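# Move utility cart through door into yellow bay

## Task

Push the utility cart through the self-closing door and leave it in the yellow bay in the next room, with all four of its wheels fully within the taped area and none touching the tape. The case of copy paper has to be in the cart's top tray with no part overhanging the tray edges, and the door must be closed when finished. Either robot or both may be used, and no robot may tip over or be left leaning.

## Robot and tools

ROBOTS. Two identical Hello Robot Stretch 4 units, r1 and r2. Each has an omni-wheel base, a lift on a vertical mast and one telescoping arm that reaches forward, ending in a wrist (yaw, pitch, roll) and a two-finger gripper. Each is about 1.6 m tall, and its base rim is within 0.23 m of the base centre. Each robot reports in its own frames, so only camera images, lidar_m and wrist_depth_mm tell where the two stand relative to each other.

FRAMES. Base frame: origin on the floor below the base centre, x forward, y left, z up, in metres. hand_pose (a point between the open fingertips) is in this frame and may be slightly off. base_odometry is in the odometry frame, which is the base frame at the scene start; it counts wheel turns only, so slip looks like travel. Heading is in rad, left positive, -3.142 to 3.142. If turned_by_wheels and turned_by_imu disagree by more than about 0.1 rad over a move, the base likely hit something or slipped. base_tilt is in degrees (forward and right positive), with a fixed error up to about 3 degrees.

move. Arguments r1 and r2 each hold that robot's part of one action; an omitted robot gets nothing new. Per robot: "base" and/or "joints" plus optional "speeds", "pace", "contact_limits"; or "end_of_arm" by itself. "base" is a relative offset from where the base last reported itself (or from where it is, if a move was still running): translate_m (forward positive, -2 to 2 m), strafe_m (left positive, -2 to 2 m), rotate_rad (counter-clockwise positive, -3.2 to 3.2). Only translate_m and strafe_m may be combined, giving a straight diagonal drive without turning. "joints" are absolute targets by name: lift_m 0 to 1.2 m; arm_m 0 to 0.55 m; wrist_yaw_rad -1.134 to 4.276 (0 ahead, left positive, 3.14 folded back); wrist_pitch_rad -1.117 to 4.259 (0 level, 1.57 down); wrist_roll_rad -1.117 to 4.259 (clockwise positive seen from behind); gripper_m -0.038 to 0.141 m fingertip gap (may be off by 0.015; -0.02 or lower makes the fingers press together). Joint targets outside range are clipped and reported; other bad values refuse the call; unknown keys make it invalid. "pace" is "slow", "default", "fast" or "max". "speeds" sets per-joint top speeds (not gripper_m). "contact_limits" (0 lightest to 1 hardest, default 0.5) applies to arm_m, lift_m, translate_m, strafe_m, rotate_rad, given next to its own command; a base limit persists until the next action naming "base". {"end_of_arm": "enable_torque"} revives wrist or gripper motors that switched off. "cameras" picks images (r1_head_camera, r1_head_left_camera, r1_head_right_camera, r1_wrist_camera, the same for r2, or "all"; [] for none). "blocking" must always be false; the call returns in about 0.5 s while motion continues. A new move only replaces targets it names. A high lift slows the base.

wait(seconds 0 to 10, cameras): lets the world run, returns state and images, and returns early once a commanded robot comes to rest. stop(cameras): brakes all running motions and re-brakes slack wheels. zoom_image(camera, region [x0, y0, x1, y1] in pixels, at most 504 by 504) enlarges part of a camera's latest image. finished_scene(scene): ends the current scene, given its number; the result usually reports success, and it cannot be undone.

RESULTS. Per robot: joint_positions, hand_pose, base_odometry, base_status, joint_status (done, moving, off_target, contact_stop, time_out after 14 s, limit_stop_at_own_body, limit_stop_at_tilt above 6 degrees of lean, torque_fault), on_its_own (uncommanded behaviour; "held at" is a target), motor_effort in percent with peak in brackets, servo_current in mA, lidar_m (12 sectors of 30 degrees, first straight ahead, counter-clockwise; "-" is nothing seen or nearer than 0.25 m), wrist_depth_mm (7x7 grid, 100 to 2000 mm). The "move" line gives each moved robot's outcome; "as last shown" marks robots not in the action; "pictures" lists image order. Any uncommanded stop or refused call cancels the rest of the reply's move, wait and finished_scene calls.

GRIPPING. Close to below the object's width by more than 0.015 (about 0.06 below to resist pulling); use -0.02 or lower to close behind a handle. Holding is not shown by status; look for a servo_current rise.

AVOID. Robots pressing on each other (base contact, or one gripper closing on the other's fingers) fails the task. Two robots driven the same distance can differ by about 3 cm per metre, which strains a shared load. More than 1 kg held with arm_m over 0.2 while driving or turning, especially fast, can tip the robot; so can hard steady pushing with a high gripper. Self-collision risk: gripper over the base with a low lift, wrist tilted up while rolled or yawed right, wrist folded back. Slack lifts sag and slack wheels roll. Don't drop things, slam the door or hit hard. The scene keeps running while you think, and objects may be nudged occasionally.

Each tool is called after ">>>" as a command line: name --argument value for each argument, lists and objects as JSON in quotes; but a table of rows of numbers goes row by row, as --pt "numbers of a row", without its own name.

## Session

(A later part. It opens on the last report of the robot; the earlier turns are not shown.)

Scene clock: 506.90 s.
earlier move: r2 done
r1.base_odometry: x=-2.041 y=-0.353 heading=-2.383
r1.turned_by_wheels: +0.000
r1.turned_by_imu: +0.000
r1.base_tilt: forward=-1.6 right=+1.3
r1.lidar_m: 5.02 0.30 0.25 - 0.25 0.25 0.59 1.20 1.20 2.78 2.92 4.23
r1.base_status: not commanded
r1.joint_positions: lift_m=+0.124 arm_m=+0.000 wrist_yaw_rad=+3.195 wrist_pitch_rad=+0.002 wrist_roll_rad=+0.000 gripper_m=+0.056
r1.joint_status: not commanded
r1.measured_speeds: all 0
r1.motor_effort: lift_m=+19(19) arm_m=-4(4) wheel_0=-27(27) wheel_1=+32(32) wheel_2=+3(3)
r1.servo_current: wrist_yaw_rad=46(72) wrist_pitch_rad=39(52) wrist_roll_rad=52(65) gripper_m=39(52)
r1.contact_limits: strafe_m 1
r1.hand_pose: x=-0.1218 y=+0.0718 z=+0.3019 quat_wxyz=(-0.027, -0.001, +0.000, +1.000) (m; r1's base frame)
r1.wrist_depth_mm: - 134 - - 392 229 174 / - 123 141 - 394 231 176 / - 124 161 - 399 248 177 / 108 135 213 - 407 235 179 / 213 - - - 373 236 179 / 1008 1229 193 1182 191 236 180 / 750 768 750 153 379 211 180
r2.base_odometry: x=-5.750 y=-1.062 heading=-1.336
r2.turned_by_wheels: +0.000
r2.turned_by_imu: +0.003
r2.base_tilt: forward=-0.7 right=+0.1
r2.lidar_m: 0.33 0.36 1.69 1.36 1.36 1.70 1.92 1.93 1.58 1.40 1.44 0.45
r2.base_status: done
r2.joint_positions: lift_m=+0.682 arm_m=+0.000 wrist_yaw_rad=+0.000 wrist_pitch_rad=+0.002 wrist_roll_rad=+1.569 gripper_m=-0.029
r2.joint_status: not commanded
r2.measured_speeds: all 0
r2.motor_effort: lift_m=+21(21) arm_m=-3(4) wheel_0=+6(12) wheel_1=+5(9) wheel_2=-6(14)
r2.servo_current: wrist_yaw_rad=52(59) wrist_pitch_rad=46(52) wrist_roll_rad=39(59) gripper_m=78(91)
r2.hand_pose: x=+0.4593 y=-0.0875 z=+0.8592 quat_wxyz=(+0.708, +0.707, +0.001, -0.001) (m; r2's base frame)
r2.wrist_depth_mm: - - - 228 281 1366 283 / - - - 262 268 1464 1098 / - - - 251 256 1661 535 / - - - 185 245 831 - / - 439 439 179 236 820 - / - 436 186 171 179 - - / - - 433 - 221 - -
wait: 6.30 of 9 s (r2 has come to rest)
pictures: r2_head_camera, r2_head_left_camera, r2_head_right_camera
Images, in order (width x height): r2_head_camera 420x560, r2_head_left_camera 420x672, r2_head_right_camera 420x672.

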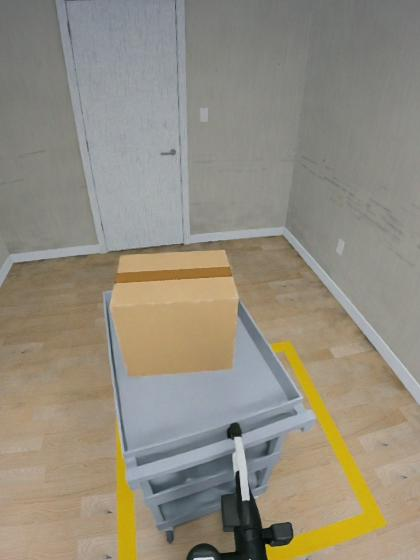

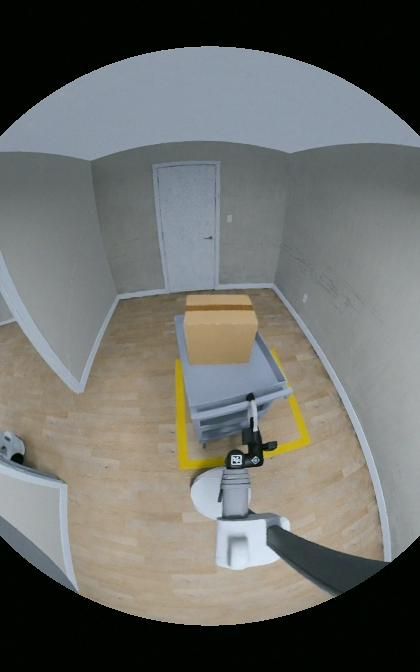

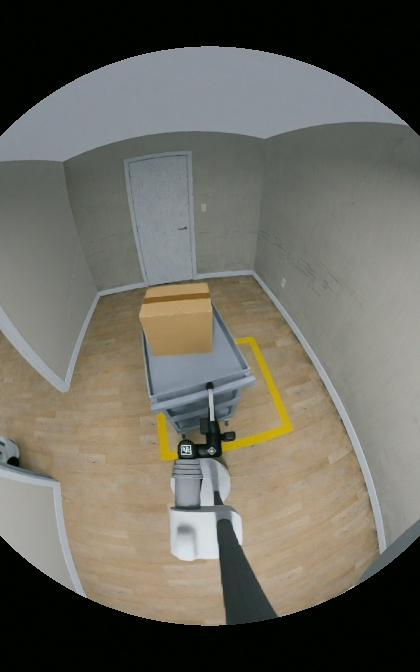

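>>> move --blocking false --cameras '["r2_head_camera","r2_head_left_camera","r2_head_right_camera"]'

Scene clock: 529.10 s.
r1.base_odometry: x=-2.041 y=-0.353 heading=-2.383
r1.turned_by_wheels: +0.000
r1.turned_by_imu: +0.000
r1.base_tilt: forward=-1.6 right=+1.3
r1.lidar_m: 5.02 0.32 0.25 - 0.25 0.25 0.57 1.20 1.19 2.77 2.96 4.21
r1.base_status: not commanded
r1.joint_positions: lift_m=+0.124 arm_m=+0.000 wrist_yaw_rad=+3.195 wrist_pitch_rad=+0.002 wrist_roll_rad=+0.000 gripper_m=+0.056
r1.joint_status: not commanded
r1.measured_speeds: all 0
r1.motor_effort: lift_m=+19(19) arm_m=-4(4) wheel_0=-26(27) wheel_1=+32(32) wheel_2=+3(3)
r1.servo_current: wrist_yaw_rad=52(72) wrist_pitch_rad=39(52) wrist_roll_rad=52(65) gripper_m=33(52)
r1.contact_limits: strafe_m 1
r1.hand_pose: x=-0.1218 y=+0.0718 z=+0.3019 quat_wxyz=(-0.027, -0.001, +0.000, +1.000) (m; r1's base frame)
r1.wrist_depth_mm: - 135 - - 389 228 175 / - 122 141 - 394 231 176 / - 124 161 - 402 247 177 / 108 135 213 - 407 235 179 / 214 - - - 373 236 180 / 1008 1205 194 1182 191 236 179 / 750 759 750 153 375 211 180
r2.base_odometry: x=-5.750 y=-1.062 heading=-1.336
r2.turned_by_wheels: +0.000
r2.turned_by_imu: +0.000
r2.base_tilt: forward=-0.7 right=+0.1
r2.lidar_m: 0.35 0.35 1.69 1.36 1.38 1.71 1.91 1.94 1.58 1.41 1.42 0.45
r2.base_status: done
r2.joint_positions: lift_m=+0.682 arm_m=+0.000 wrist_yaw_rad=+0.000 wrist_pitch_rad=+0.002 wrist_roll_rad=+1.569 gripper_m=-0.029
r2.joint_status: not commanded
r2.measured_speeds: all 0
r2.motor_effort: lift_m=+21(21) arm_m=-3(4) wheel_0=+6(12) wheel_1=+5(9) wheel_2=-6(14)
r2.servo_current: wrist_yaw_rad=46(59) wrist_pitch_rad=39(52) wrist_roll_rad=52(59) gripper_m=85(91)
r2.hand_pose: x=+0.4593 y=-0.0875 z=+0.8592 quat_wxyz=(+0.708, +0.707, +0.001, -0.001) (m; r2's base frame)
r2.wrist_depth_mm: - - - 227 279 1366 285 / - - - 262 267 1499 1098 / - - - 252 255 1708 530 / - - - 185 246 820 - / - 439 439 178 236 831 - / - 436 185 172 179 - - / - - 433 - 221 - -
pictures: r2_head_camera, r2_head_left_camera, r2_head_right_camera
Images, in order (width x height): r2_head_camera 420x560, r2_head_left_camera 420x672, r2_head_right_camera 420x672.

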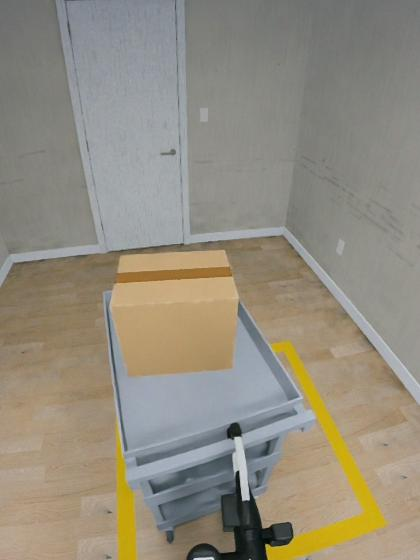

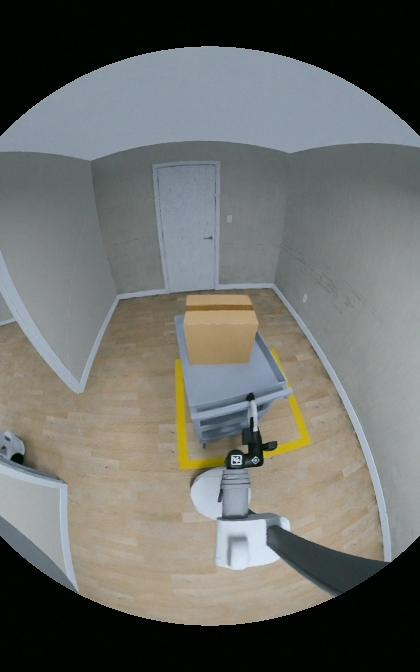

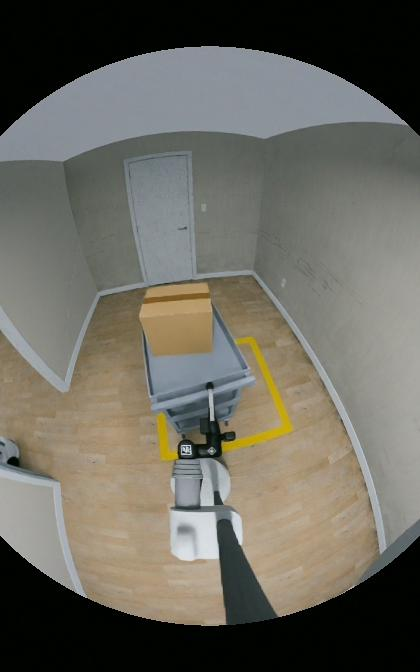

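>>> move --blocking false --r2 '{"base":{"strafe_m":-0.14},"pace":"slow"}' --cameras '[]'

>>> wait --seconds 4 --cameras '[]'

>>> move --blocking false --r2 '{"base":{"translate_m":-0.36,"strafe_m":-0.22},"pace":"slow"}' --cameras '[]'

>>> wait --seconds 7 --cameras '["r2_head_camera","r2_head_left_camera"]'

Scene clock: 546.87 s.
move: r2 moving
r1: as last shown
r1.lidar_m: 5.01 0.35 0.25 - 0.25 0.25 0.58 1.21 1.20 2.76 2.96 4.24
r1.motor_effort: lift_m=+19(19) arm_m=-3(4) wheel_0=-26(27) wheel_1=+32(32) wheel_2=+3(3)
r1.servo_current: wrist_yaw_rad=52(59) wrist_pitch_rad=33(52) wrist_roll_rad=46(59) gripper_m=39(46)
r1.contact_limits: strafe_m 1
r1.wrist_depth_mm: - 134 - - 392 229 174 / - 123 142 - 394 230 176 / - 124 160 - 399 246 176 / 108 135 213 - 404 235 179 / 215 - - - 375 236 179 / 991 1205 194 1182 191 236 180 / 759 750 741 153 377 209 179
r2.base_odometry: x=-5.763 y=-1.065 heading=-1.336
r2.turned_by_wheels: +0.000
r2.turned_by_imu: +0.001
r2.base_tilt: forward=-0.6 right=+0.0
r2.lidar_m: 0.37 0.35 1.69 1.36 1.39 1.71 1.91 1.95 1.57 1.42 1.42 0.45
r2.base_status: strafe_m moving
r2.joint_positions: lift_m=+0.682 arm_m=+0.000 wrist_yaw_rad=+0.006 wrist_pitch_rad=+0.002 wrist_roll_rad=+1.569 gripper_m=-0.029
r2.joint_status: not commanded
r2.measured_speeds: translate_m=+0.000 strafe_m=-0.055 rotate_rad=+0.000 lift_m=+0.000 arm_m=+0.000 wrist_yaw_rad=+0.019 wrist_pitch_rad=+0.000 wrist_roll_rad=+0.000
r2.motor_effort: lift_m=+21(21) arm_m=-3(4) wheel_0=+13(15) wheel_1=-7(7) wheel_2=-1(4)
r2.servo_current: wrist_yaw_rad=52(52) wrist_pitch_rad=39(46) wrist_roll_rad=46(59) gripper_m=85(85)
r2.hand_pose: x=+0.4598 y=-0.0857 z=+0.8592 quat_wxyz=(+0.708, +0.707, +0.003, +0.001) (m; r2's base frame)
r2.wrist_depth_mm: - - - 225 278 1366 282 / - - - 260 267 1430 1098 / - - - 250 255 1708 - / - - - 185 245 842 - / - 436 436 178 236 831 - / - 436 187 172 179 768 - / - - 436 - 220 - -
pictures: none
No camera images: "cameras" was empty.

Scene clock: 548.90 s.
earlier move: r2 done
r1.base_odometry: x=-2.041 y=-0.353 heading=-2.383
r1.turned_by_wheels: +0.000
r1.turned_by_imu: +0.000
r1.base_tilt: forward=-1.6 right=+1.2
r1.lidar_m: 5.01 0.30 0.25 - 0.25 0.25 0.56 1.22 1.20 2.77 2.95 4.22
r1.base_status: not commanded
r1.joint_positions: lift_m=+0.124 arm_m=+0.000 wrist_yaw_rad=+3.195 wrist_pitch_rad=+0.002 wrist_roll_rad=+0.000 gripper_m=+0.056
r1.joint_status: not commanded
r1.measured_speeds: all 0
r1.motor_effort: lift_m=+19(19) arm_m=-4(4) wheel_0=-26(27) wheel_1=+32(32) wheel_2=+3(3)
r1.servo_current: wrist_yaw_rad=39(72) wrist_pitch_rad=46(52) wrist_roll_rad=46(72) gripper_m=39(46)
r1.contact_limits: strafe_m 1
r1.hand_pose: x=-0.1218 y=+0.0718 z=+0.3019 quat_wxyz=(-0.027, -0.001, +0.000, +1.000) (m; r1's base frame)
r1.wrist_depth_mm: - 134 - - 392 229 174 / - 123 141 - 394 230 176 / - 124 161 - 399 246 176 / 108 135 213 - 404 235 178 / 214 - - - 375 236 179 / 991 1255 194 1160 191 236 179 / 750 759 750 153 377 210 179
r2.base_odometry: x=-5.886 y=-1.095 heading=-1.336
r2.turned_by_wheels: +0.000
r2.turned_by_imu: +0.002
r2.base_tilt: forward=-0.6 right=+0.1
r2.lidar_m: 0.31 0.31 1.82 1.50 1.52 1.89 1.88 1.92 1.44 1.29 1.28 0.46
r2.base_status: done
r2.joint_positions: lift_m=+0.682 arm_m=+0.000 wrist_yaw_rad=+0.008 wrist_pitch_rad=+0.002 wrist_roll_rad=+1.569 gripper_m=-0.029
r2.joint_status: not commanded
r2.measured_speeds: all 0
r2.motor_effort: lift_m=+21(21) arm_m=-3(4) wheel_0=+6(16) wheel_1=-3(8) wheel_2=+2(4)
r2.servo_current: wrist_yaw_rad=52(72) wrist_pitch_rad=39(52) wrist_roll_rad=33(59) gripper_m=85(98)
r2.hand_pose: x=+0.4600 y=-0.0851 z=+0.8592 quat_wxyz=(+0.708, +0.707, +0.004, +0.002) (m; r2's base frame)
r2.wrist_depth_mm: - - - 251 - 1618 1182 / - - - 277 307 317 319 / - - - 271 283 1661 1229 / - - - 252 259 1708 - / - - - 185 242 768 - / - 430 187 169 179 - - / - 421 415 - 216 - -
wait: 2.03 of 4 s (r2 has come to rest)
pictures: none
No camera images: "cameras" was empty.

Scene clock: 549.40 s.
move: r2 moving
r1: as last shown
r1.base_tilt: forward=-1.6 right=+1.3
r1.lidar_m: 5.00 0.34 0.25 - 0.25 0.26 0.58 1.19 1.20 2.75 2.95 4.23
r1.motor_effort: lift_m=+19(19) arm_m=-4(4) wheel_0=-27(27) wheel_1=+32(32) wheel_2=+3(3)
r1.servo_current: wrist_yaw_rad=39(59) wrist_pitch_rad=46(52) wrist_roll_rad=33(59) gripper_m=39(46)
r1.contact_limits: strafe_m 1
r1.wrist_depth_mm: - 134 - - 389 229 174 / - 123 141 - 394 230 176 / - 124 161 - 399 247 177 / 108 135 213 - 404 235 179 / 214 - - - 373 236 179 / 1008 1205 195 1205 190 236 179 / 750 759 750 153 377 210 179
r2.base_odometry: x=-5.896 y=-1.085 heading=-1.335
r2.turned_by_wheels: +0.001
r2.turned_by_imu: +0.001
r2.base_tilt: forward=-0.6 right=+0.1
r2.lidar_m: 0.32 0.30 1.83 1.51 1.54 1.87 1.86 1.88 1.44 1.28 1.31 0.47
r2.base_status: translate_m moving; strafe_m moving
r2.joint_positions: lift_m=+0.682 arm_m=+0.000 wrist_yaw_rad=+0.009 wrist_pitch_rad=+0.002 wrist_roll_rad=+1.569 gripper_m=-0.029
r2.joint_status: not commanded
r2.measured_speeds: translate_m=-0.048 strafe_m=-0.030 rotate_rad=+0.002 lift_m=+0.000 arm_m=+0.000 wrist_yaw_rad=+0.000 wrist_pitch_rad=+0.000 wrist_roll_rad=+0.000
r2.motor_effort: lift_m=+21(21) arm_m=-3(4) wheel_0=+7(10) wheel_1=-8(9) wheel_2=+17(18)
r2.servo_current: wrist_yaw_rad=52(72) wrist_pitch_rad=46(46) wrist_roll_rad=46(52) gripper_m=78(91)
r2.hand_pose: x=+0.4600 y=-0.0849 z=+0.8592 quat_wxyz=(+0.708, +0.707, +0.004, +0.002) (m; r2's base frame)
r2.wrist_depth_mm: - - - 250 - 1661 1160 / - - - 276 309 315 317 / - - - 271 283 1708 1255 / - - - 252 259 1708 - / - - - 186 243 768 - / - 430 187 169 179 - - / - 418 413 - 216 - -
pictures: none
No camera images: "cameras" was empty.

Scene clock: 554.27 s.
earlier move: r2 done
r1.base_odometry: x=-2.041 y=-0.353 heading=-2.383
r1.turned_by_wheels: +0.000
r1.turned_by_imu: +0.000
r1.base_tilt: forward=-1.5 right=+1.3
r1.lidar_m: 4.99 0.35 0.25 - 0.25 0.25 0.56 1.22 1.17 2.77 2.93 4.23
r1.base_status: not commanded
r1.joint_positions: lift_m=+0.124 arm_m=+0.000 wrist_yaw_rad=+3.195 wrist_pitch_rad=+0.002 wrist_roll_rad=+0.000 gripper_m=+0.056
r1.joint_status: not commanded
r1.measured_speeds: all 0
r1.motor_effort: lift_m=+19(19) arm_m=-4(4) wheel_0=-27(27) wheel_1=+32(32) wheel_2=+3(3)
r1.servo_current: wrist_yaw_rad=46(72) wrist_pitch_rad=39(52) wrist_roll_rad=52(72) gripper_m=46(46)
r1.contact_limits: strafe_m 1
r1.hand_pose: x=-0.1218 y=+0.0718 z=+0.3019 quat_wxyz=(-0.027, -0.001, +0.000, +1.000) (m; r1's base frame)
r1.wrist_depth_mm: - 135 - - 392 229 175 / - 123 141 - 394 230 176 / - 124 161 - 402 246 177 / 108 135 213 - 404 235 179 / 213 - - - 375 236 179 / 1025 1205 194 1182 191 236 179 / 759 750 750 154 375 210 180
r2.base_odometry: x=-6.183 y=-0.796 heading=-1.336
r2.turned_by_wheels: -0.001
r2.turned_by_imu: -0.001
r2.base_tilt: forward=-0.7 right=+0.1
r2.lidar_m: 0.35 0.36 2.19 1.67 1.70 1.66 1.51 1.51 1.23 1.12 1.16 0.45
r2.base_status: done
r2.joint_positions: lift_m=+0.682 arm_m=+0.000 wrist_yaw_rad=+0.001 wrist_pitch_rad=+0.002 wrist_roll_rad=+1.569 gripper_m=-0.029
r2.joint_status: not commanded
r2.measured_speeds: all 0
r2.motor_effort: lift_m=+21(21) arm_m=-3(4) wheel_0=+2(11) wheel_1=-5(11) wheel_2=+5(19)
r2.servo_current: wrist_yaw_rad=33(72) wrist_pitch_rad=52(52) wrist_roll_rad=52(65) gripper_m=85(91)
r2.hand_pose: x=+0.4593 y=-0.0873 z=+0.8592 quat_wxyz=(+0.708, +0.707, +0.001, -0.001) (m; r2's base frame)
r2.wrist_depth_mm: - - - 211 273 283 1042 / - - - 262 270 1537 1138 / - - - 250 254 1708 - / - - - 186 246 820 - / - 439 439 179 236 831 - / - 436 185 171 179 - - / - - 436 - 220 - -
wait: 4.87 of 7 s (r2 has come to rest)
pictures: r2_head_camera, r2_head_left_camera
Images, in order (width x height): r2_head_camera 420x560, r2_head_left_camera 420x672.

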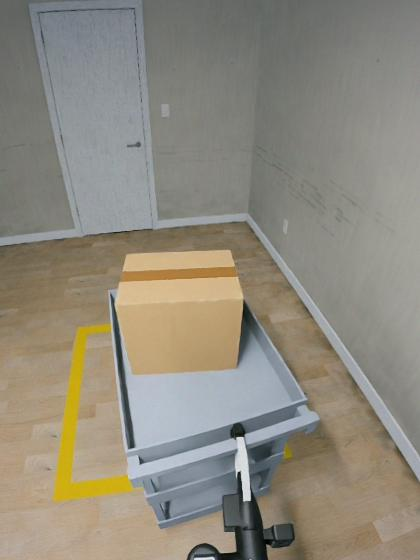

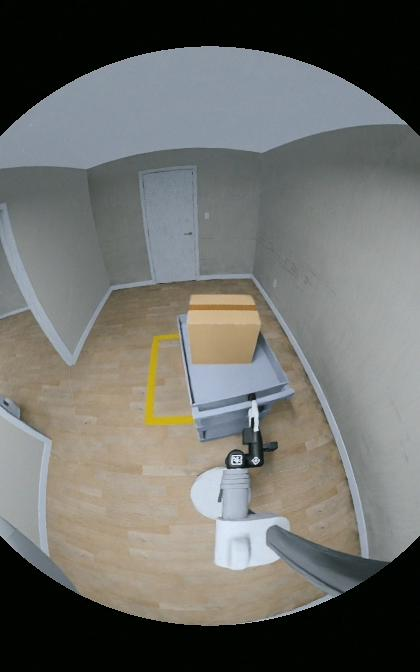

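>>> move --blocking false --r2 '{"base":{"strafe_m":-0.1},"pace":"slow"}' --cameras '[]'

>>> wait --seconds 4 --cameras '["r2_head_camera"]'

>>> move --blocking false --r2 '{"base":{"translate_m":0.23,"strafe_m":0.15},"pace":"slow"}' --cameras '[]'

>>> wait --seconds 6 --cameras '["r2_head_camera","r2_head_left_camera"]'

Scene clock: 574.90 s.
move: r2 moving
r1: as last shown
r1.base_tilt: forward=-1.6 right=+1.3
r1.lidar_m: 5.02 0.32 0.25 - 0.25 0.25 0.57 1.20 1.20 2.77 2.93 4.22
r1.motor_effort: lift_m=+19(19) arm_m=-4(4) wheel_0=-26(27) wheel_1=+32(32) wheel_2=+3(3)
r1.servo_current: wrist_yaw_rad=39(59) wrist_pitch_rad=33(46) wrist_roll_rad=52(65) gripper_m=46(46)
r1.contact_limits: strafe_m 1
r1.wrist_depth_mm: - 135 - - 389 229 174 / - 122 141 - 394 229 176 / - 124 161 - 399 247 177 / 109 135 213 - 404 235 179 / 214 - - - 375 236 179 / 1008 1205 193 1182 191 236 179 / 759 759 759 153 377 211 179
r2.base_odometry: x=-6.197 y=-0.799 heading=-1.335
r2.turned_by_wheels: +0.000
r2.turned_by_imu: +0.001
r2.base_tilt: forward=-0.7 right=+0.1
r2.lidar_m: 0.35 0.35 2.20 1.66 1.70 1.69 1.49 1.49 1.26 1.10 1.13 0.45
r2.base_status: strafe_m moving
r2.joint_positions: lift_m=+0.682 arm_m=+0.000 wrist_yaw_rad=+0.001 wrist_pitch_rad=+0.002 wrist_roll_rad=+1.569 gripper_m=-0.029
r2.joint_status: not commanded
r2.measured_speeds: translate_m=+0.000 strafe_m=-0.056 rotate_rad=+0.001 lift_m=+0.000 arm_m=+0.000 wrist_yaw_rad=+0.019 wrist_pitch_rad=+0.000 wrist_roll_rad=+0.000
r2.motor_effort: lift_m=+21(21) arm_m=-4(4) wheel_0=+8(11) wheel_1=-7(10) wheel_2=+1(5)
r2.servo_current: wrist_yaw_rad=52(59) wrist_pitch_rad=46(46) wrist_roll_rad=46(59) gripper_m=78(91)
r2.hand_pose: x=+0.4594 y=-0.0870 z=+0.8592 quat_wxyz=(+0.708, +0.707, +0.001, +0.000) (m; r2's base frame)
r2.wrist_depth_mm: - - - 208 270 278 1042 / - - - 258 267 1464 1118 / - - - 191 253 1708 - / - - - 184 245 820 - / - 436 436 178 236 831 - / - 439 186 172 179 - - / - - 439 - 220 - -
pictures: none
No camera images: "cameras" was empty.

Scene clock: 576.53 s.
earlier move: r2 done
r1.base_odometry: x=-2.041 y=-0.353 heading=-2.383
r1.turned_by_wheels: +0.000
r1.turned_by_imu: +0.000
r1.base_tilt: forward=-1.6 right=+1.3
r1.lidar_m: 5.01 0.32 0.25 - 0.25 0.25 0.58 1.18 1.19 2.78 2.93 4.22
r1.base_status: not commanded
r1.joint_positions: lift_m=+0.124 arm_m=+0.000 wrist_yaw_rad=+3.195 wrist_pitch_rad=+0.002 wrist_roll_rad=+0.000 gripper_m=+0.056
r1.joint_status: not commanded
r1.measured_speeds: all 0
r1.motor_effort: lift_m=+19(19) arm_m=-4(4) wheel_0=-26(27) wheel_1=+32(32) wheel_2=+3(3)
r1.servo_current: wrist_yaw_rad=39(72) wrist_pitch_rad=39(52) wrist_roll_rad=46(72) gripper_m=46(46)
r1.contact_limits: strafe_m 1
r1.hand_pose: x=-0.1218 y=+0.0718 z=+0.3019 quat_wxyz=(-0.027, -0.001, +0.000, +1.000) (m; r1's base frame)
r1.wrist_depth_mm: - 135 - - 389 229 174 / - 123 141 - 397 230 176 / - 124 161 - 399 248 177 / 108 135 213 - 404 235 178 / 214 - - - 373 236 179 / 991 1229 194 1160 191 237 179 / 750 759 750 153 373 209 179
r2.base_odometry: x=-6.280 y=-0.819 heading=-1.335
r2.turned_by_wheels: +0.000
r2.turned_by_imu: +0.000
r2.base_tilt: forward=-0.7 right=+0.1
r2.lidar_m: 0.32 0.32 2.26 1.77 1.81 1.64 1.47 1.51 1.16 1.04 1.04 0.46
r2.base_status: done
r2.joint_positions: lift_m=+0.682 arm_m=+0.000 wrist_yaw_rad=+0.004 wrist_pitch_rad=+0.002 wrist_roll_rad=+1.569 gripper_m=-0.029
r2.joint_status: not commanded
r2.measured_speeds: all 0
r2.motor_effort: lift_m=+21(21) arm_m=-3(4) wheel_0=+7(18) wheel_1=-3(10) wheel_2=+0(5)
r2.servo_current: wrist_yaw_rad=65(72) wrist_pitch_rad=33(46) wrist_roll_rad=59(59) gripper_m=85(91)
r2.hand_pose: x=+0.4596 y=-0.0863 z=+0.8592 quat_wxyz=(+0.708, +0.707, +0.002, +0.001) (m; r2's base frame)
r2.wrist_depth_mm: - - - 232 - 1430 1182 / - - - 216 286 297 298 / - - - 260 271 1708 1182 / - - - 192 251 1808 - / - - 436 180 238 820 - / - 430 186 170 179 - - / - - 418 - 217 - -
wait: 1.63 of 4 s (r2 has come to rest)
pictures: r2_head_camera
Images, in order (width x height): r2_head_camera 420x560.

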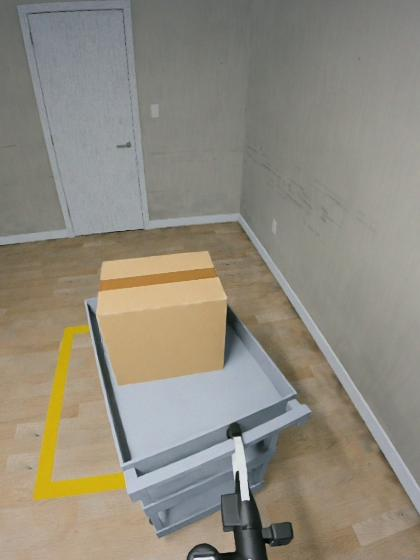

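Scene clock: 577.03 s.
move: r2 moving
r1: as last shown
r1.lidar_m: 5.02 0.34 0.25 - 0.25 0.26 0.55 1.21 1.20 2.77 2.95 4.23
r1.motor_effort: lift_m=+19(19) arm_m=-4(4) wheel_0=-27(27) wheel_1=+32(32) wheel_2=+3(3)
r1.servo_current: wrist_yaw_rad=52(59) wrist_pitch_rad=46(46) wrist_roll_rad=52(59) gripper_m=39(46)
r1.contact_limits: strafe_m 1
r1.wrist_depth_mm: - 135 - - 389 229 174 / - 123 141 - 389 230 176 / - 124 160 - 399 246 176 / 108 135 213 - 407 236 179 / 213 - - - 373 236 179 / 1025 1229 193 1182 191 236 179 / 750 768 768 153 375 210 179
r2.base_odometry: x=-6.271 y=-0.829 heading=-1.336
r2.turned_by_wheels: -0.001
r2.turned_by_imu: -0.001
r2.base_tilt: forward=-0.7 right=+0.1
r2.lidar_m: 0.32 0.32 2.24 1.77 1.79 1.65 1.48 1.52 1.14 1.03 1.02 0.44
r2.base_status: translate_m moving; strafe_m moving
r2.joint_positions: lift_m=+0.682 arm_m=+0.000 wrist_yaw_rad=-0.003 wrist_pitch_rad=+0.002 wrist_roll_rad=+1.569 gripper_m=-0.029
r2.joint_status: not commanded
r2.measured_speeds: translate_m=+0.045 strafe_m=+0.029 rotate_rad=-0.003 lift_m=+0.000 arm_m=+0.000 wrist_yaw_rad=-0.024 wrist_pitch_rad=+0.000 wrist_roll_rad=+0.000
r2.motor_effort: lift_m=+21(21) arm_m=-3(4) wheel_0=-4(8) wheel_1=+8(9) wheel_2=-16(16)
r2.servo_current: wrist_yaw_rad=46(59) wrist_pitch_rad=39(46) wrist_roll_rad=59(59) gripper_m=85(85)
r2.hand_pose: x=+0.4590 y=-0.0884 z=+0.8592 quat_wxyz=(+0.708, +0.707, +0.000, -0.002) (m; r2's base frame)
r2.wrist_depth_mm: - - - 237 - 1430 1160 / - - - 221 293 304 1042 / - - - 262 273 1708 1182 / - - - 193 253 1808 - / - - 439 180 238 831 - / - 430 185 170 179 - - / - - 415 - 216 - -
pictures: none
No camera images: "cameras" was empty.

Scene clock: 580.47 s.
earlier move: r2 done
r1.base_odometry: x=-2.041 y=-0.353 heading=-2.383
r1.turned_by_wheels: +0.000
r1.turned_by_imu: +0.000
r1.base_tilt: forward=-1.6 right=+1.3
r1.lidar_m: 5.02 0.35 0.25 - 0.25 0.25 0.58 1.21 1.20 2.77 2.96 4.21
r1.base_status: not commanded
r1.joint_positions: lift_m=+0.124 arm_m=+0.000 wrist_yaw_rad=+3.195 wrist_pitch_rad=+0.002 wrist_roll_rad=+0.000 gripper_m=+0.056
r1.joint_status: not commanded
r1.measured_speeds: all 0
r1.motor_effort: lift_m=+19(19) arm_m=-4(4) wheel_0=-26(27) wheel_1=+32(32) wheel_2=+3(3)
r1.servo_current: wrist_yaw_rad=46(72) wrist_pitch_rad=39(46) wrist_roll_rad=46(78) gripper_m=46(46)
r1.contact_limits: strafe_m 1
r1.hand_pose: x=-0.1218 y=+0.0718 z=+0.3019 quat_wxyz=(-0.027, -0.001, +0.000, +1.000) (m; r1's base frame)
r1.wrist_depth_mm: - 135 - - 389 229 175 / - 122 141 - 394 231 176 / - 124 161 - 402 248 176 / 108 135 213 - 404 235 178 / 214 - - - 373 236 179 / 1008 1229 193 1160 191 236 180 / 768 759 759 154 375 211 179
r2.base_odometry: x=-6.081 y=-1.008 heading=-1.336
r2.turned_by_wheels: +0.000
r2.turned_by_imu: -0.002
r2.base_tilt: forward=-0.7 right=+0.1
r2.lidar_m: 0.33 0.30 2.04 1.66 1.68 1.93 1.71 1.74 1.27 1.13 1.17 0.43
r2.base_status: done
r2.joint_positions: lift_m=+0.682 arm_m=+0.000 wrist_yaw_rad=-0.009 wrist_pitch_rad=+0.002 wrist_roll_rad=+1.569 gripper_m=-0.029
r2.joint_status: not commanded
r2.measured_speeds: all 0
r2.motor_effort: lift_m=+21(21) arm_m=+4(4) wheel_0=-8(14) wheel_1=+4(9) wheel_2=-8(19)
r2.servo_current: wrist_yaw_rad=65(72) wrist_pitch_rad=39(46) wrist_roll_rad=39(59) gripper_m=78(91)
r2.hand_pose: x=+0.4585 y=-0.0900 z=+0.8592 quat_wxyz=(+0.708, +0.707, -0.002, -0.004) (m; r2's base frame)
r2.wrist_depth_mm: - - - 250 - 1576 1182 / - - - 233 307 314 317 / - - - 271 282 1618 1160 / - - - 197 257 1708 - / - - - 184 240 768 - / - 430 187 167 179 - - / - 418 413 - 213 - -
wait: 3.43 of 6 s (r2 has come to rest)
pictures: r2_head_camera, r2_head_left_camera
Images, in order (width x height): r2_head_camera 420x560, r2_head_left_camera 420x672.

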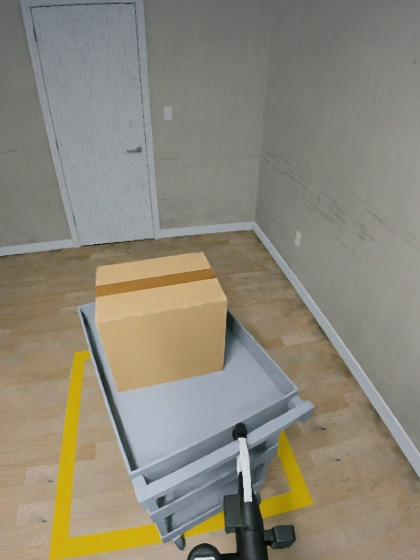

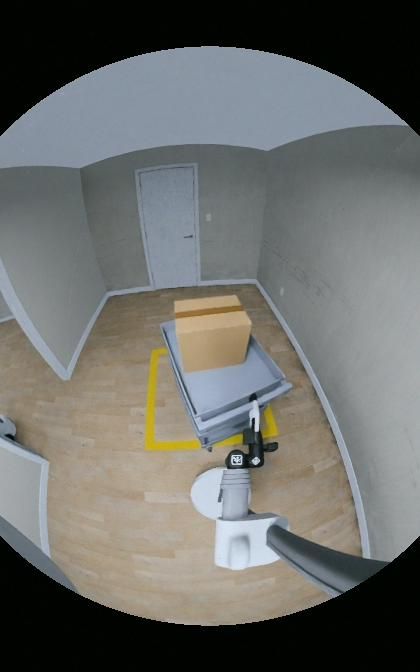

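>>> move --blocking false --r2 '{"base":{"translate_m":0.2,"strafe_m":0.16},"pace":"slow"}' --cameras '[]'

>>> wait --seconds 6 --cameras '["r2_head_camera","r2_head_left_camera","r2_head_right_camera"]'

Scene clock: 588.53 s.
move: r2 moving
r1: as last shown
r1.lidar_m: 5.01 0.33 0.25 - 0.25 0.25 0.56 1.22 1.17 2.76 2.95 4.23
r1.servo_current: wrist_yaw_rad=46(72) wrist_pitch_rad=39(46) wrist_roll_rad=46(59) gripper_m=39(52)
r1.contact_limits: strafe_m 1
r1.wrist_depth_mm: - 135 - - 392 229 174 / - 123 141 - 397 230 176 / - 124 161 - 399 246 177 / 108 135 213 - 404 235 179 / 213 - - - 373 236 179 / 991 1205 195 1182 190 236 179 / 750 750 759 153 377 211 179
r2.base_odometry: x=-6.071 y=-1.017 heading=-1.337
r2.turned_by_wheels: -0.001
r2.turned_by_imu: -0.001
r2.base_tilt: forward=-0.7 right=+0.1
r2.lidar_m: 0.30 0.31 2.04 1.62 1.68 1.96 1.74 1.76 1.28 1.13 1.14 0.46
r2.base_status: translate_m moving; strafe_m moving
r2.joint_positions: lift_m=+0.682 arm_m=+0.000 wrist_yaw_rad=-0.009 wrist_pitch_rad=+0.002 wrist_roll_rad=+1.569 gripper_m=-0.029
r2.joint_status: not commanded
r2.measured_speeds: translate_m=+0.042 strafe_m=+0.032 rotate_rad=+0.003 lift_m=+0.000 arm_m=+0.000 wrist_yaw_rad=+0.000 wrist_pitch_rad=+0.000 wrist_roll_rad=+0.000
r2.motor_effort: lift_m=+21(21) arm_m=+4(4) wheel_0=-10(12) wheel_1=+7(10) wheel_2=-14(15)
r2.servo_current: wrist_yaw_rad=65(72) wrist_pitch_rad=39(52) wrist_roll_rad=46(52) gripper_m=85(85)
r2.hand_pose: x=+0.4585 y=-0.0900 z=+0.8592 quat_wxyz=(+0.708, +0.707, -0.002, -0.004) (m; r2's base frame)
r2.wrist_depth_mm: - - - 252 - 1499 1182 / - - - 232 310 319 322 / - - - 270 282 1708 1182 / - - - 250 258 1808 525 / - - - 183 239 798 - / - 427 186 169 179 - - / - - 410 - 213 - -
pictures: none
No camera images: "cameras" was empty.

Scene clock: 591.80 s.
earlier move: r2 done
r1.base_odometry: x=-2.041 y=-0.353 heading=-2.383
r1.turned_by_wheels: +0.000
r1.turned_by_imu: +0.000
r1.base_tilt: forward=-1.6 right=+1.3
r1.lidar_m: 5.02 0.30 0.25 - 0.25 0.25 0.59 1.20 1.19 2.77 2.95 4.24
r1.base_status: not commanded
r1.joint_positions: lift_m=+0.124 arm_m=+0.000 wrist_yaw_rad=+3.195 wrist_pitch_rad=+0.002 wrist_roll_rad=+0.000 gripper_m=+0.056
r1.joint_status: not commanded
r1.measured_speeds: all 0
r1.motor_effort: lift_m=+19(19) arm_m=-4(4) wheel_0=-27(27) wheel_1=+32(32) wheel_2=+3(3)
r1.servo_current: wrist_yaw_rad=46(72) wrist_pitch_rad=52(52) wrist_roll_rad=52(65) gripper_m=39(52)
r1.contact_limits: strafe_m 1
r1.hand_pose: x=-0.1218 y=+0.0718 z=+0.3019 quat_wxyz=(-0.027, -0.001, +0.000, +1.000) (m; r1's base frame)
r1.wrist_depth_mm: - 135 - - 389 229 175 / - 123 141 - 397 230 176 / - 124 161 - 399 246 177 / 108 135 213 - 407 235 179 / 213 - - - 373 236 179 / 1008 1229 194 1205 191 236 179 / 750 750 759 153 375 210 179
r2.base_odometry: x=-5.880 y=-1.166 heading=-1.337
r2.turned_by_wheels: +0.000
r2.turned_by_imu: -0.001
r2.base_tilt: forward=-0.7 right=+0.1
r2.lidar_m: 0.31 0.29 1.81 1.56 1.54 1.92 1.96 1.97 1.44 1.26 1.28 0.47
r2.base_status: done
r2.joint_positions: lift_m=+0.682 arm_m=+0.000 wrist_yaw_rad=-0.009 wrist_pitch_rad=+0.002 wrist_roll_rad=+1.569 gripper_m=-0.029
r2.joint_status: not commanded
r2.measured_speeds: all 0
r2.motor_effort: lift_m=+21(21) arm_m=+4(4) wheel_0=-7(13) wheel_1=+5(10) wheel_2=-9(15)
r2.servo_current: wrist_yaw_rad=52(78) wrist_pitch_rad=33(52) wrist_roll_rad=65(65) gripper_m=91(91)
r2.hand_pose: x=+0.4585 y=-0.0900 z=+0.8592 quat_wxyz=(+0.708, +0.707, -0.002, -0.004) (m; r2's base frame)
r2.wrist_depth_mm: - - - 253 - 1661 1138 / - - - 281 312 320 322 / - - - 271 286 1708 1255 / - - - 252 258 1808 530 / - - - 183 240 778 - / - 424 187 169 179 - - / - - 413 - 213 - -
wait: 3.27 of 6 s (r2 has come to rest)
pictures: r2_head_camera, r2_head_left_camera, r2_head_right_camera
Images, in order (width x height): r2_head_camera 420x560, r2_head_left_camera 420x672, r2_head_right_camera 420x672.

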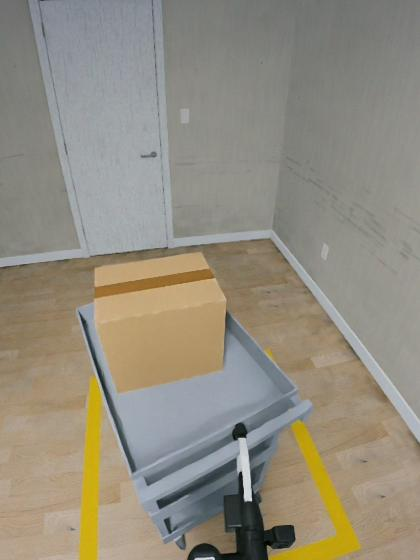

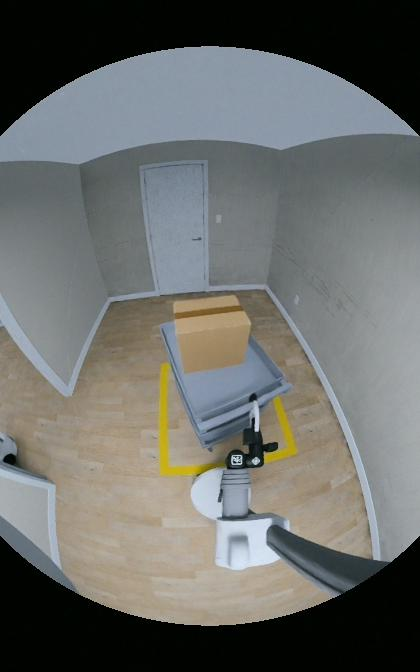

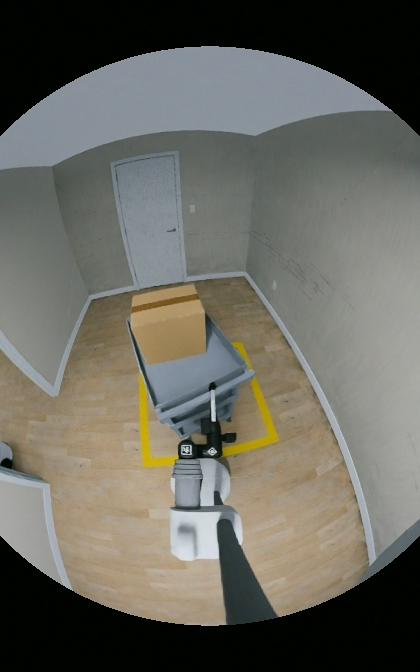

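>>> zoom_image --camera "r2_head_left_camera" --region '[120, 280, 320, 500]'

>>> move --blocking false --r2 '{"joints":{"gripper_m":0.1}}' --cameras '[]'

>>> wait --seconds 2 --cameras '[]'

>>> move --blocking false --r2 '{"base":{"translate_m":-0.4},"pace":"slow"}' --cameras '[]'

>>> wait --seconds 7 --cameras '["r2_head_camera","r2_head_left_camera","r2_head_right_camera"]'

Scaled by 2.291 from the camera's 420x672 image, which has a finer 600x960 frame.

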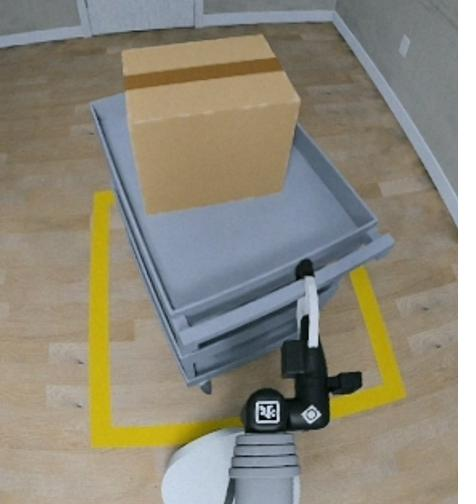

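Scene clock: 608.13 s.
move: r2 moving
r1: as last shown
r1.lidar_m: 5.00 0.32 0.25 - 0.25 0.25 0.57 1.23 1.19 2.77 2.93 4.24
r1.motor_effort: lift_m=+19(19) arm_m=-4(4) wheel_0=-26(27) wheel_1=+32(32) wheel_2=+3(3)
r1.servo_current: wrist_yaw_rad=33(59) wrist_pitch_rad=39(52) wrist_roll_rad=46(52) gripper_m=46(52)
r1.contact_limits: strafe_m 1
r1.wrist_depth_mm: - 135 - - 389 229 174 / - 123 141 - 394 230 176 / - 124 161 - 399 247 177 / 108 135 213 - 407 235 179 / 214 - - - 375 236 179 / 1008 1205 194 1160 191 236 180 / 741 750 759 154 375 210 180
r2.base_odometry: x=-5.880 y=-1.166 heading=-1.337
r2.turned_by_wheels: +0.000
r2.turned_by_imu: +0.001
r2.base_tilt: forward=-0.7 right=+0.0
r2.lidar_m: 0.31 0.32 1.79 1.53 1.53 1.93 1.96 1.98 1.42 1.26 1.26 0.45
r2.base_status: not commanded
r2.joint_positions: lift_m=+0.682 arm_m=+0.000 wrist_yaw_rad=-0.009 wrist_pitch_rad=+0.002 wrist_roll_rad=+1.569 gripper_m=-0.003
r2.joint_status: gripper_m moving
r2.measured_speeds: all 0
r2.motor_effort: lift_m=+21(21) arm_m=+4(4) wheel_0=-6(7) wheel_1=+4(5) wheel_2=-9(9)
r2.servo_current: wrist_yaw_rad=52(65) wrist_pitch_rad=46(46) wrist_roll_rad=59(59) gripper_m=98(98)
r2.hand_pose: x=+0.4585 y=-0.0900 z=+0.8592 quat_wxyz=(+0.708, +0.707, -0.002, -0.004) (m; r2's base frame)
r2.wrist_depth_mm: - - - 258 - 1661 1160 / - - - 283 315 325 324 / - - - 273 287 1756 1255 / - - - 253 262 1708 521 / - - - 186 243 798 - / - 430 190 169 181 - - / - 413 415 - 215 - -
pictures: none
No camera images: "cameras" was empty.

Scene clock: 609.63 s.
earlier move: r2 done
r1.base_odometry: x=-2.041 y=-0.353 heading=-2.383
r1.turned_by_wheels: +0.000
r1.turned_by_imu: +0.000
r1.base_tilt: forward=-1.6 right=+1.3
r1.lidar_m: 5.01 0.33 0.25 - 0.25 0.25 0.56 1.19 1.17 2.78 2.94 4.23
r1.base_status: not commanded
r1.joint_positions: lift_m=+0.124 arm_m=+0.000 wrist_yaw_rad=+3.195 wrist_pitch_rad=+0.002 wrist_roll_rad=+0.000 gripper_m=+0.056
r1.joint_status: not commanded
r1.measured_speeds: all 0
r1.motor_effort: lift_m=+19(19) arm_m=-4(4) wheel_0=-27(27) wheel_1=+32(32) wheel_2=+3(3)
r1.servo_current: wrist_yaw_rad=65(65) wrist_pitch_rad=39(52) wrist_roll_rad=46(78) gripper_m=39(52)
r1.contact_limits: strafe_m 1
r1.hand_pose: x=-0.1218 y=+0.0718 z=+0.3019 quat_wxyz=(-0.027, -0.001, +0.000, +1.000) (m; r1's base frame)
r1.wrist_depth_mm: - 134 - - 394 229 175 / - 123 141 - 394 230 176 / - 124 160 - 402 247 177 / 108 135 213 - 404 236 179 / 214 - - - 370 236 179 / 991 1205 194 1160 190 236 180 / 750 750 741 153 375 211 179
r2.base_odometry: x=-5.880 y=-1.166 heading=-1.337
r2.turned_by_wheels: +0.000
r2.turned_by_imu: +0.001
r2.base_tilt: forward=-0.6 right=+0.1
r2.lidar_m: 0.30 0.33 1.78 1.54 1.56 1.92 1.94 1.97 1.37 1.25 1.28 0.47
r2.base_status: not commanded
r2.joint_positions: lift_m=+0.682 arm_m=+0.000 wrist_yaw_rad=-0.003 wrist_pitch_rad=+0.002 wrist_roll_rad=+1.569 gripper_m=+0.100
r2.joint_status: all done
r2.measured_speeds: all 0
r2.motor_effort: lift_m=+20(21) arm_m=+4(4) wheel_0=-3(7) wheel_1=+5(5) wheel_2=-8(9)
r2.servo_current: wrist_yaw_rad=52(65) wrist_pitch_rad=46(46) wrist_roll_rad=39(59) gripper_m=52(124)
r2.hand_pose: x=+0.4590 y=-0.0883 z=+0.8593 quat_wxyz=(+0.708, +0.707, +0.000, -0.002) (m; r2's base frame)
r2.wrist_depth_mm: - - - 267 - 1708 1160 / - - - 285 325 329 329 / - - - 286 304 1576 1182 / - - - 214 273 1756 - / - - - 196 255 778 - / - 452 195 181 193 - - / - - 424 - 227 - -
wait: 1.50 of 2 s (r2 has come to rest)
pictures: none
No camera images: "cameras" was empty.

Scene clock: 610.13 s.
move: r2 moving
r1: as last shown
r1.lidar_m: 5.02 0.34 0.25 - 0.25 0.26 0.57 1.21 1.21 2.77 2.94 4.20
r1.motor_effort: lift_m=+19(19) arm_m=-4(4) wheel_0=-26(27) wheel_1=+32(32) wheel_2=+3(3)
r1.servo_current: wrist_yaw_rad=46(72) wrist_pitch_rad=52(52) wrist_roll_rad=65(65) gripper_m=39(46)
r1.contact_limits: strafe_m 1
r1.wrist_depth_mm: - 134 - - 389 229 174 / - 123 141 - 394 231 176 / - 124 161 - 399 248 177 / 108 135 213 - 404 235 179 / 213 - - - 375 236 179 / 1008 1205 193 1182 190 236 180 / 750 768 759 153 377 209 179
r2.base_odometry: x=-5.882 y=-1.154 heading=-1.337
r2.turned_by_wheels: +0.000
r2.turned_by_imu: +0.000
r2.base_tilt: forward=-0.7 right=+0.1
r2.lidar_m: 0.35 0.31 1.79 1.54 1.55 1.91 1.93 1.95 1.42 1.26 1.26 0.50
r2.base_status: translate_m moving
r2.joint_positions: lift_m=+0.682 arm_m=+0.000 wrist_yaw_rad=-0.003 wrist_pitch_rad=+0.002 wrist_roll_rad=+1.569 gripper_m=+0.100
r2.joint_status: not commanded
r2.measured_speeds: translate_m=-0.049 strafe_m=+0.000 rotate_rad=-0.003 lift_m=+0.000 arm_m=+0.000 wrist_yaw_rad=+0.000 wrist_pitch_rad=+0.000 wrist_roll_rad=+0.000
r2.motor_effort: lift_m=+20(20) arm_m=+4(4) wheel_0=-5(8) wheel_1=-6(7) wheel_2=+10(10)
r2.servo_current: wrist_yaw_rad=52(52) wrist_pitch_rad=39(46) wrist_roll_rad=39(52) gripper_m=52(52)
r2.hand_pose: x=+0.4590 y=-0.0883 z=+0.8593 quat_wxyz=(+0.708, +0.707, +0.000, -0.002) (m; r2's base frame)
r2.wrist_depth_mm: - - - 279 - 1708 1160 / - - - 290 334 340 342 / - - - 243 315 1576 477 / - - - 277 289 1756 - / - - - 209 262 820 - / - 455 195 190 193 - - / - - 439 - 235 - -
pictures: none
No camera images: "cameras" was empty.

Scene clock: 614.93 s.
earlier move: r2 done
r1.base_odometry: x=-2.041 y=-0.353 heading=-2.383
r1.turned_by_wheels: +0.000
r1.turned_by_imu: +0.000
r1.base_tilt: forward=-1.6 right=+1.3
r1.lidar_m: 5.01 0.34 0.25 - 0.25 0.25 0.56 1.20 1.18 2.76 2.97 4.21
r1.base_status: not commanded
r1.joint_positions: lift_m=+0.124 arm_m=+0.000 wrist_yaw_rad=+3.195 wrist_pitch_rad=+0.002 wrist_roll_rad=+0.000 gripper_m=+0.056
r1.joint_status: not commanded
r1.measured_speeds: all 0
r1.motor_effort: lift_m=+19(19) arm_m=-4(4) wheel_0=-27(27) wheel_1=+32(32) wheel_2=+3(3)
r1.servo_current: wrist_yaw_rad=46(78) wrist_pitch_rad=46(52) wrist_roll_rad=46(65) gripper_m=46(52)
r1.contact_limits: strafe_m 1
r1.hand_pose: x=-0.1218 y=+0.0718 z=+0.3019 quat_wxyz=(-0.027, -0.001, +0.000, +1.000) (m; r1's base frame)
r1.wrist_depth_mm: - 135 - - 392 229 174 / - 123 141 - 392 231 175 / - 124 160 - 399 246 177 / 108 135 213 - 407 235 179 / 213 - - - 373 236 179 / 991 1182 193 1182 191 236 179 / 750 741 750 153 375 210 179
r2.base_odometry: x=-5.972 y=-0.777 heading=-1.337
r2.turned_by_wheels: +0.000
r2.turned_by_imu: +0.001
r2.base_tilt: forward=-0.7 right=+0.0
r2.lidar_m: 0.71 1.02 1.99 1.47 1.49 1.75 1.57 1.58 1.46 1.33 1.35 0.94
r2.base_status: done
r2.joint_positions: lift_m=+0.682 arm_m=+0.000 wrist_yaw_rad=-0.003 wrist_pitch_rad=+0.002 wrist_roll_rad=+1.569 gripper_m=+0.100
r2.joint_status: not commanded
r2.measured_speeds: all 0
r2.motor_effort: lift_m=+20(20) arm_m=+4(4) wheel_0=-5(11) wheel_1=-4(8) wheel_2=+6(10)
r2.servo_current: wrist_yaw_rad=39(65) wrist_pitch_rad=39(46) wrist_roll_rad=52(65) gripper_m=46(59)
r2.hand_pose: x=+0.4590 y=-0.0883 z=+0.8593 quat_wxyz=(+0.708, +0.707, +0.000, -0.002) (m; r2's base frame)
r2.wrist_depth_mm: - - - - - 1661 1182 / - - - - - 1708 1182 / - - - - - 1430 1205 / - - - - - 676 960 / - - 842 634 - 621 - / - - 195 591 192 574 580 / - - 788 - - - 539
wait: 4.80 of 7 s (r2 has come to rest)
pictures: r2_head_camera, r2_head_left_camera, r2_head_right_camera
Images, in order (width x height): r2_head_camera 420x560, r2_head_left_camera 420x672, r2_head_right_camera 420x672.

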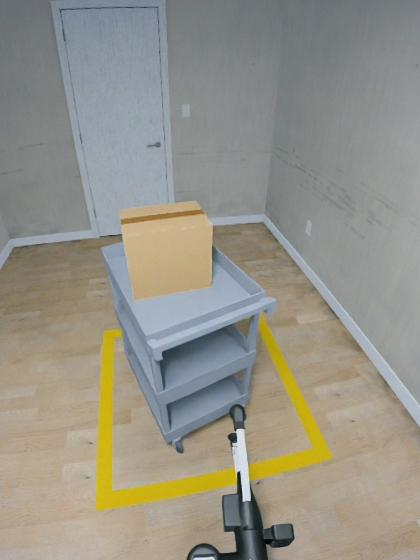

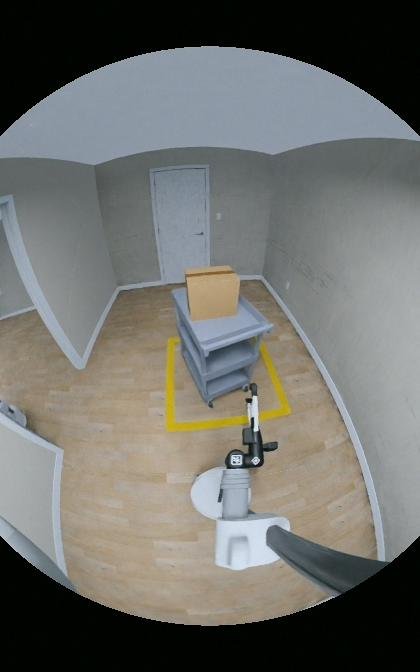

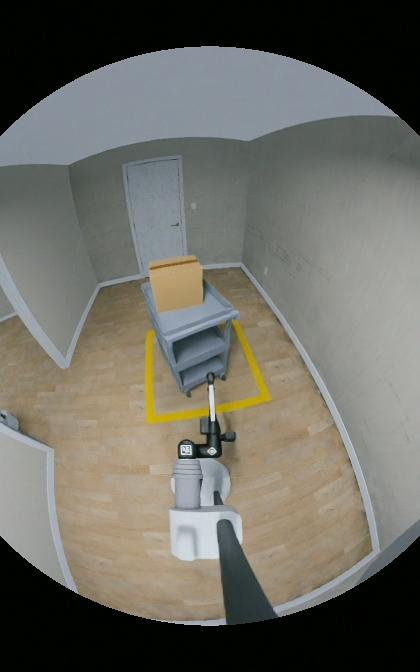

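>>> zoom_image --camera "r2_head_camera" --region '[80, 230, 340, 520]'

>>> zoom_image --camera "r2_head_left_camera" --region '[150, 270, 300, 440]'

>>> zoom_image --camera "r2_head_right_camera" --region '[130, 260, 280, 430]'

Scaled by 1.738 from the camera's 420x560 image, which has a finer 1200x1600 frame.

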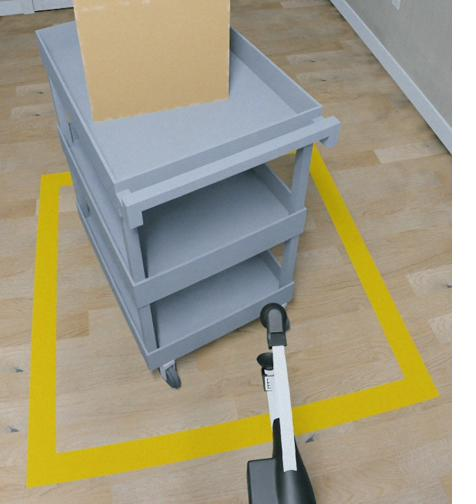

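Scaled by 2.965 from the camera's 420x672 image, which has a finer 600x960 frame.

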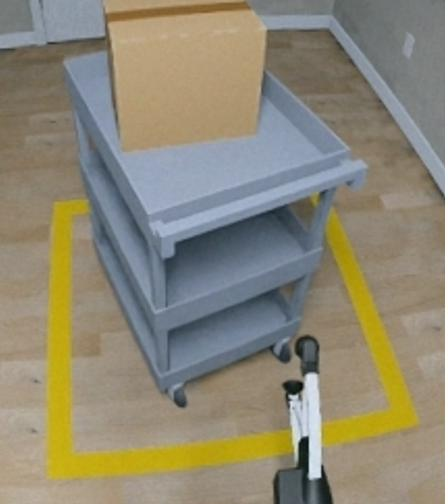

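Scaled by 2.965 from the camera's 420x672 image, which has a finer 600x960 frame.

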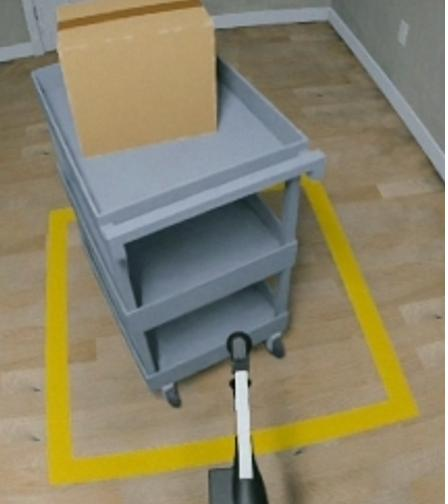

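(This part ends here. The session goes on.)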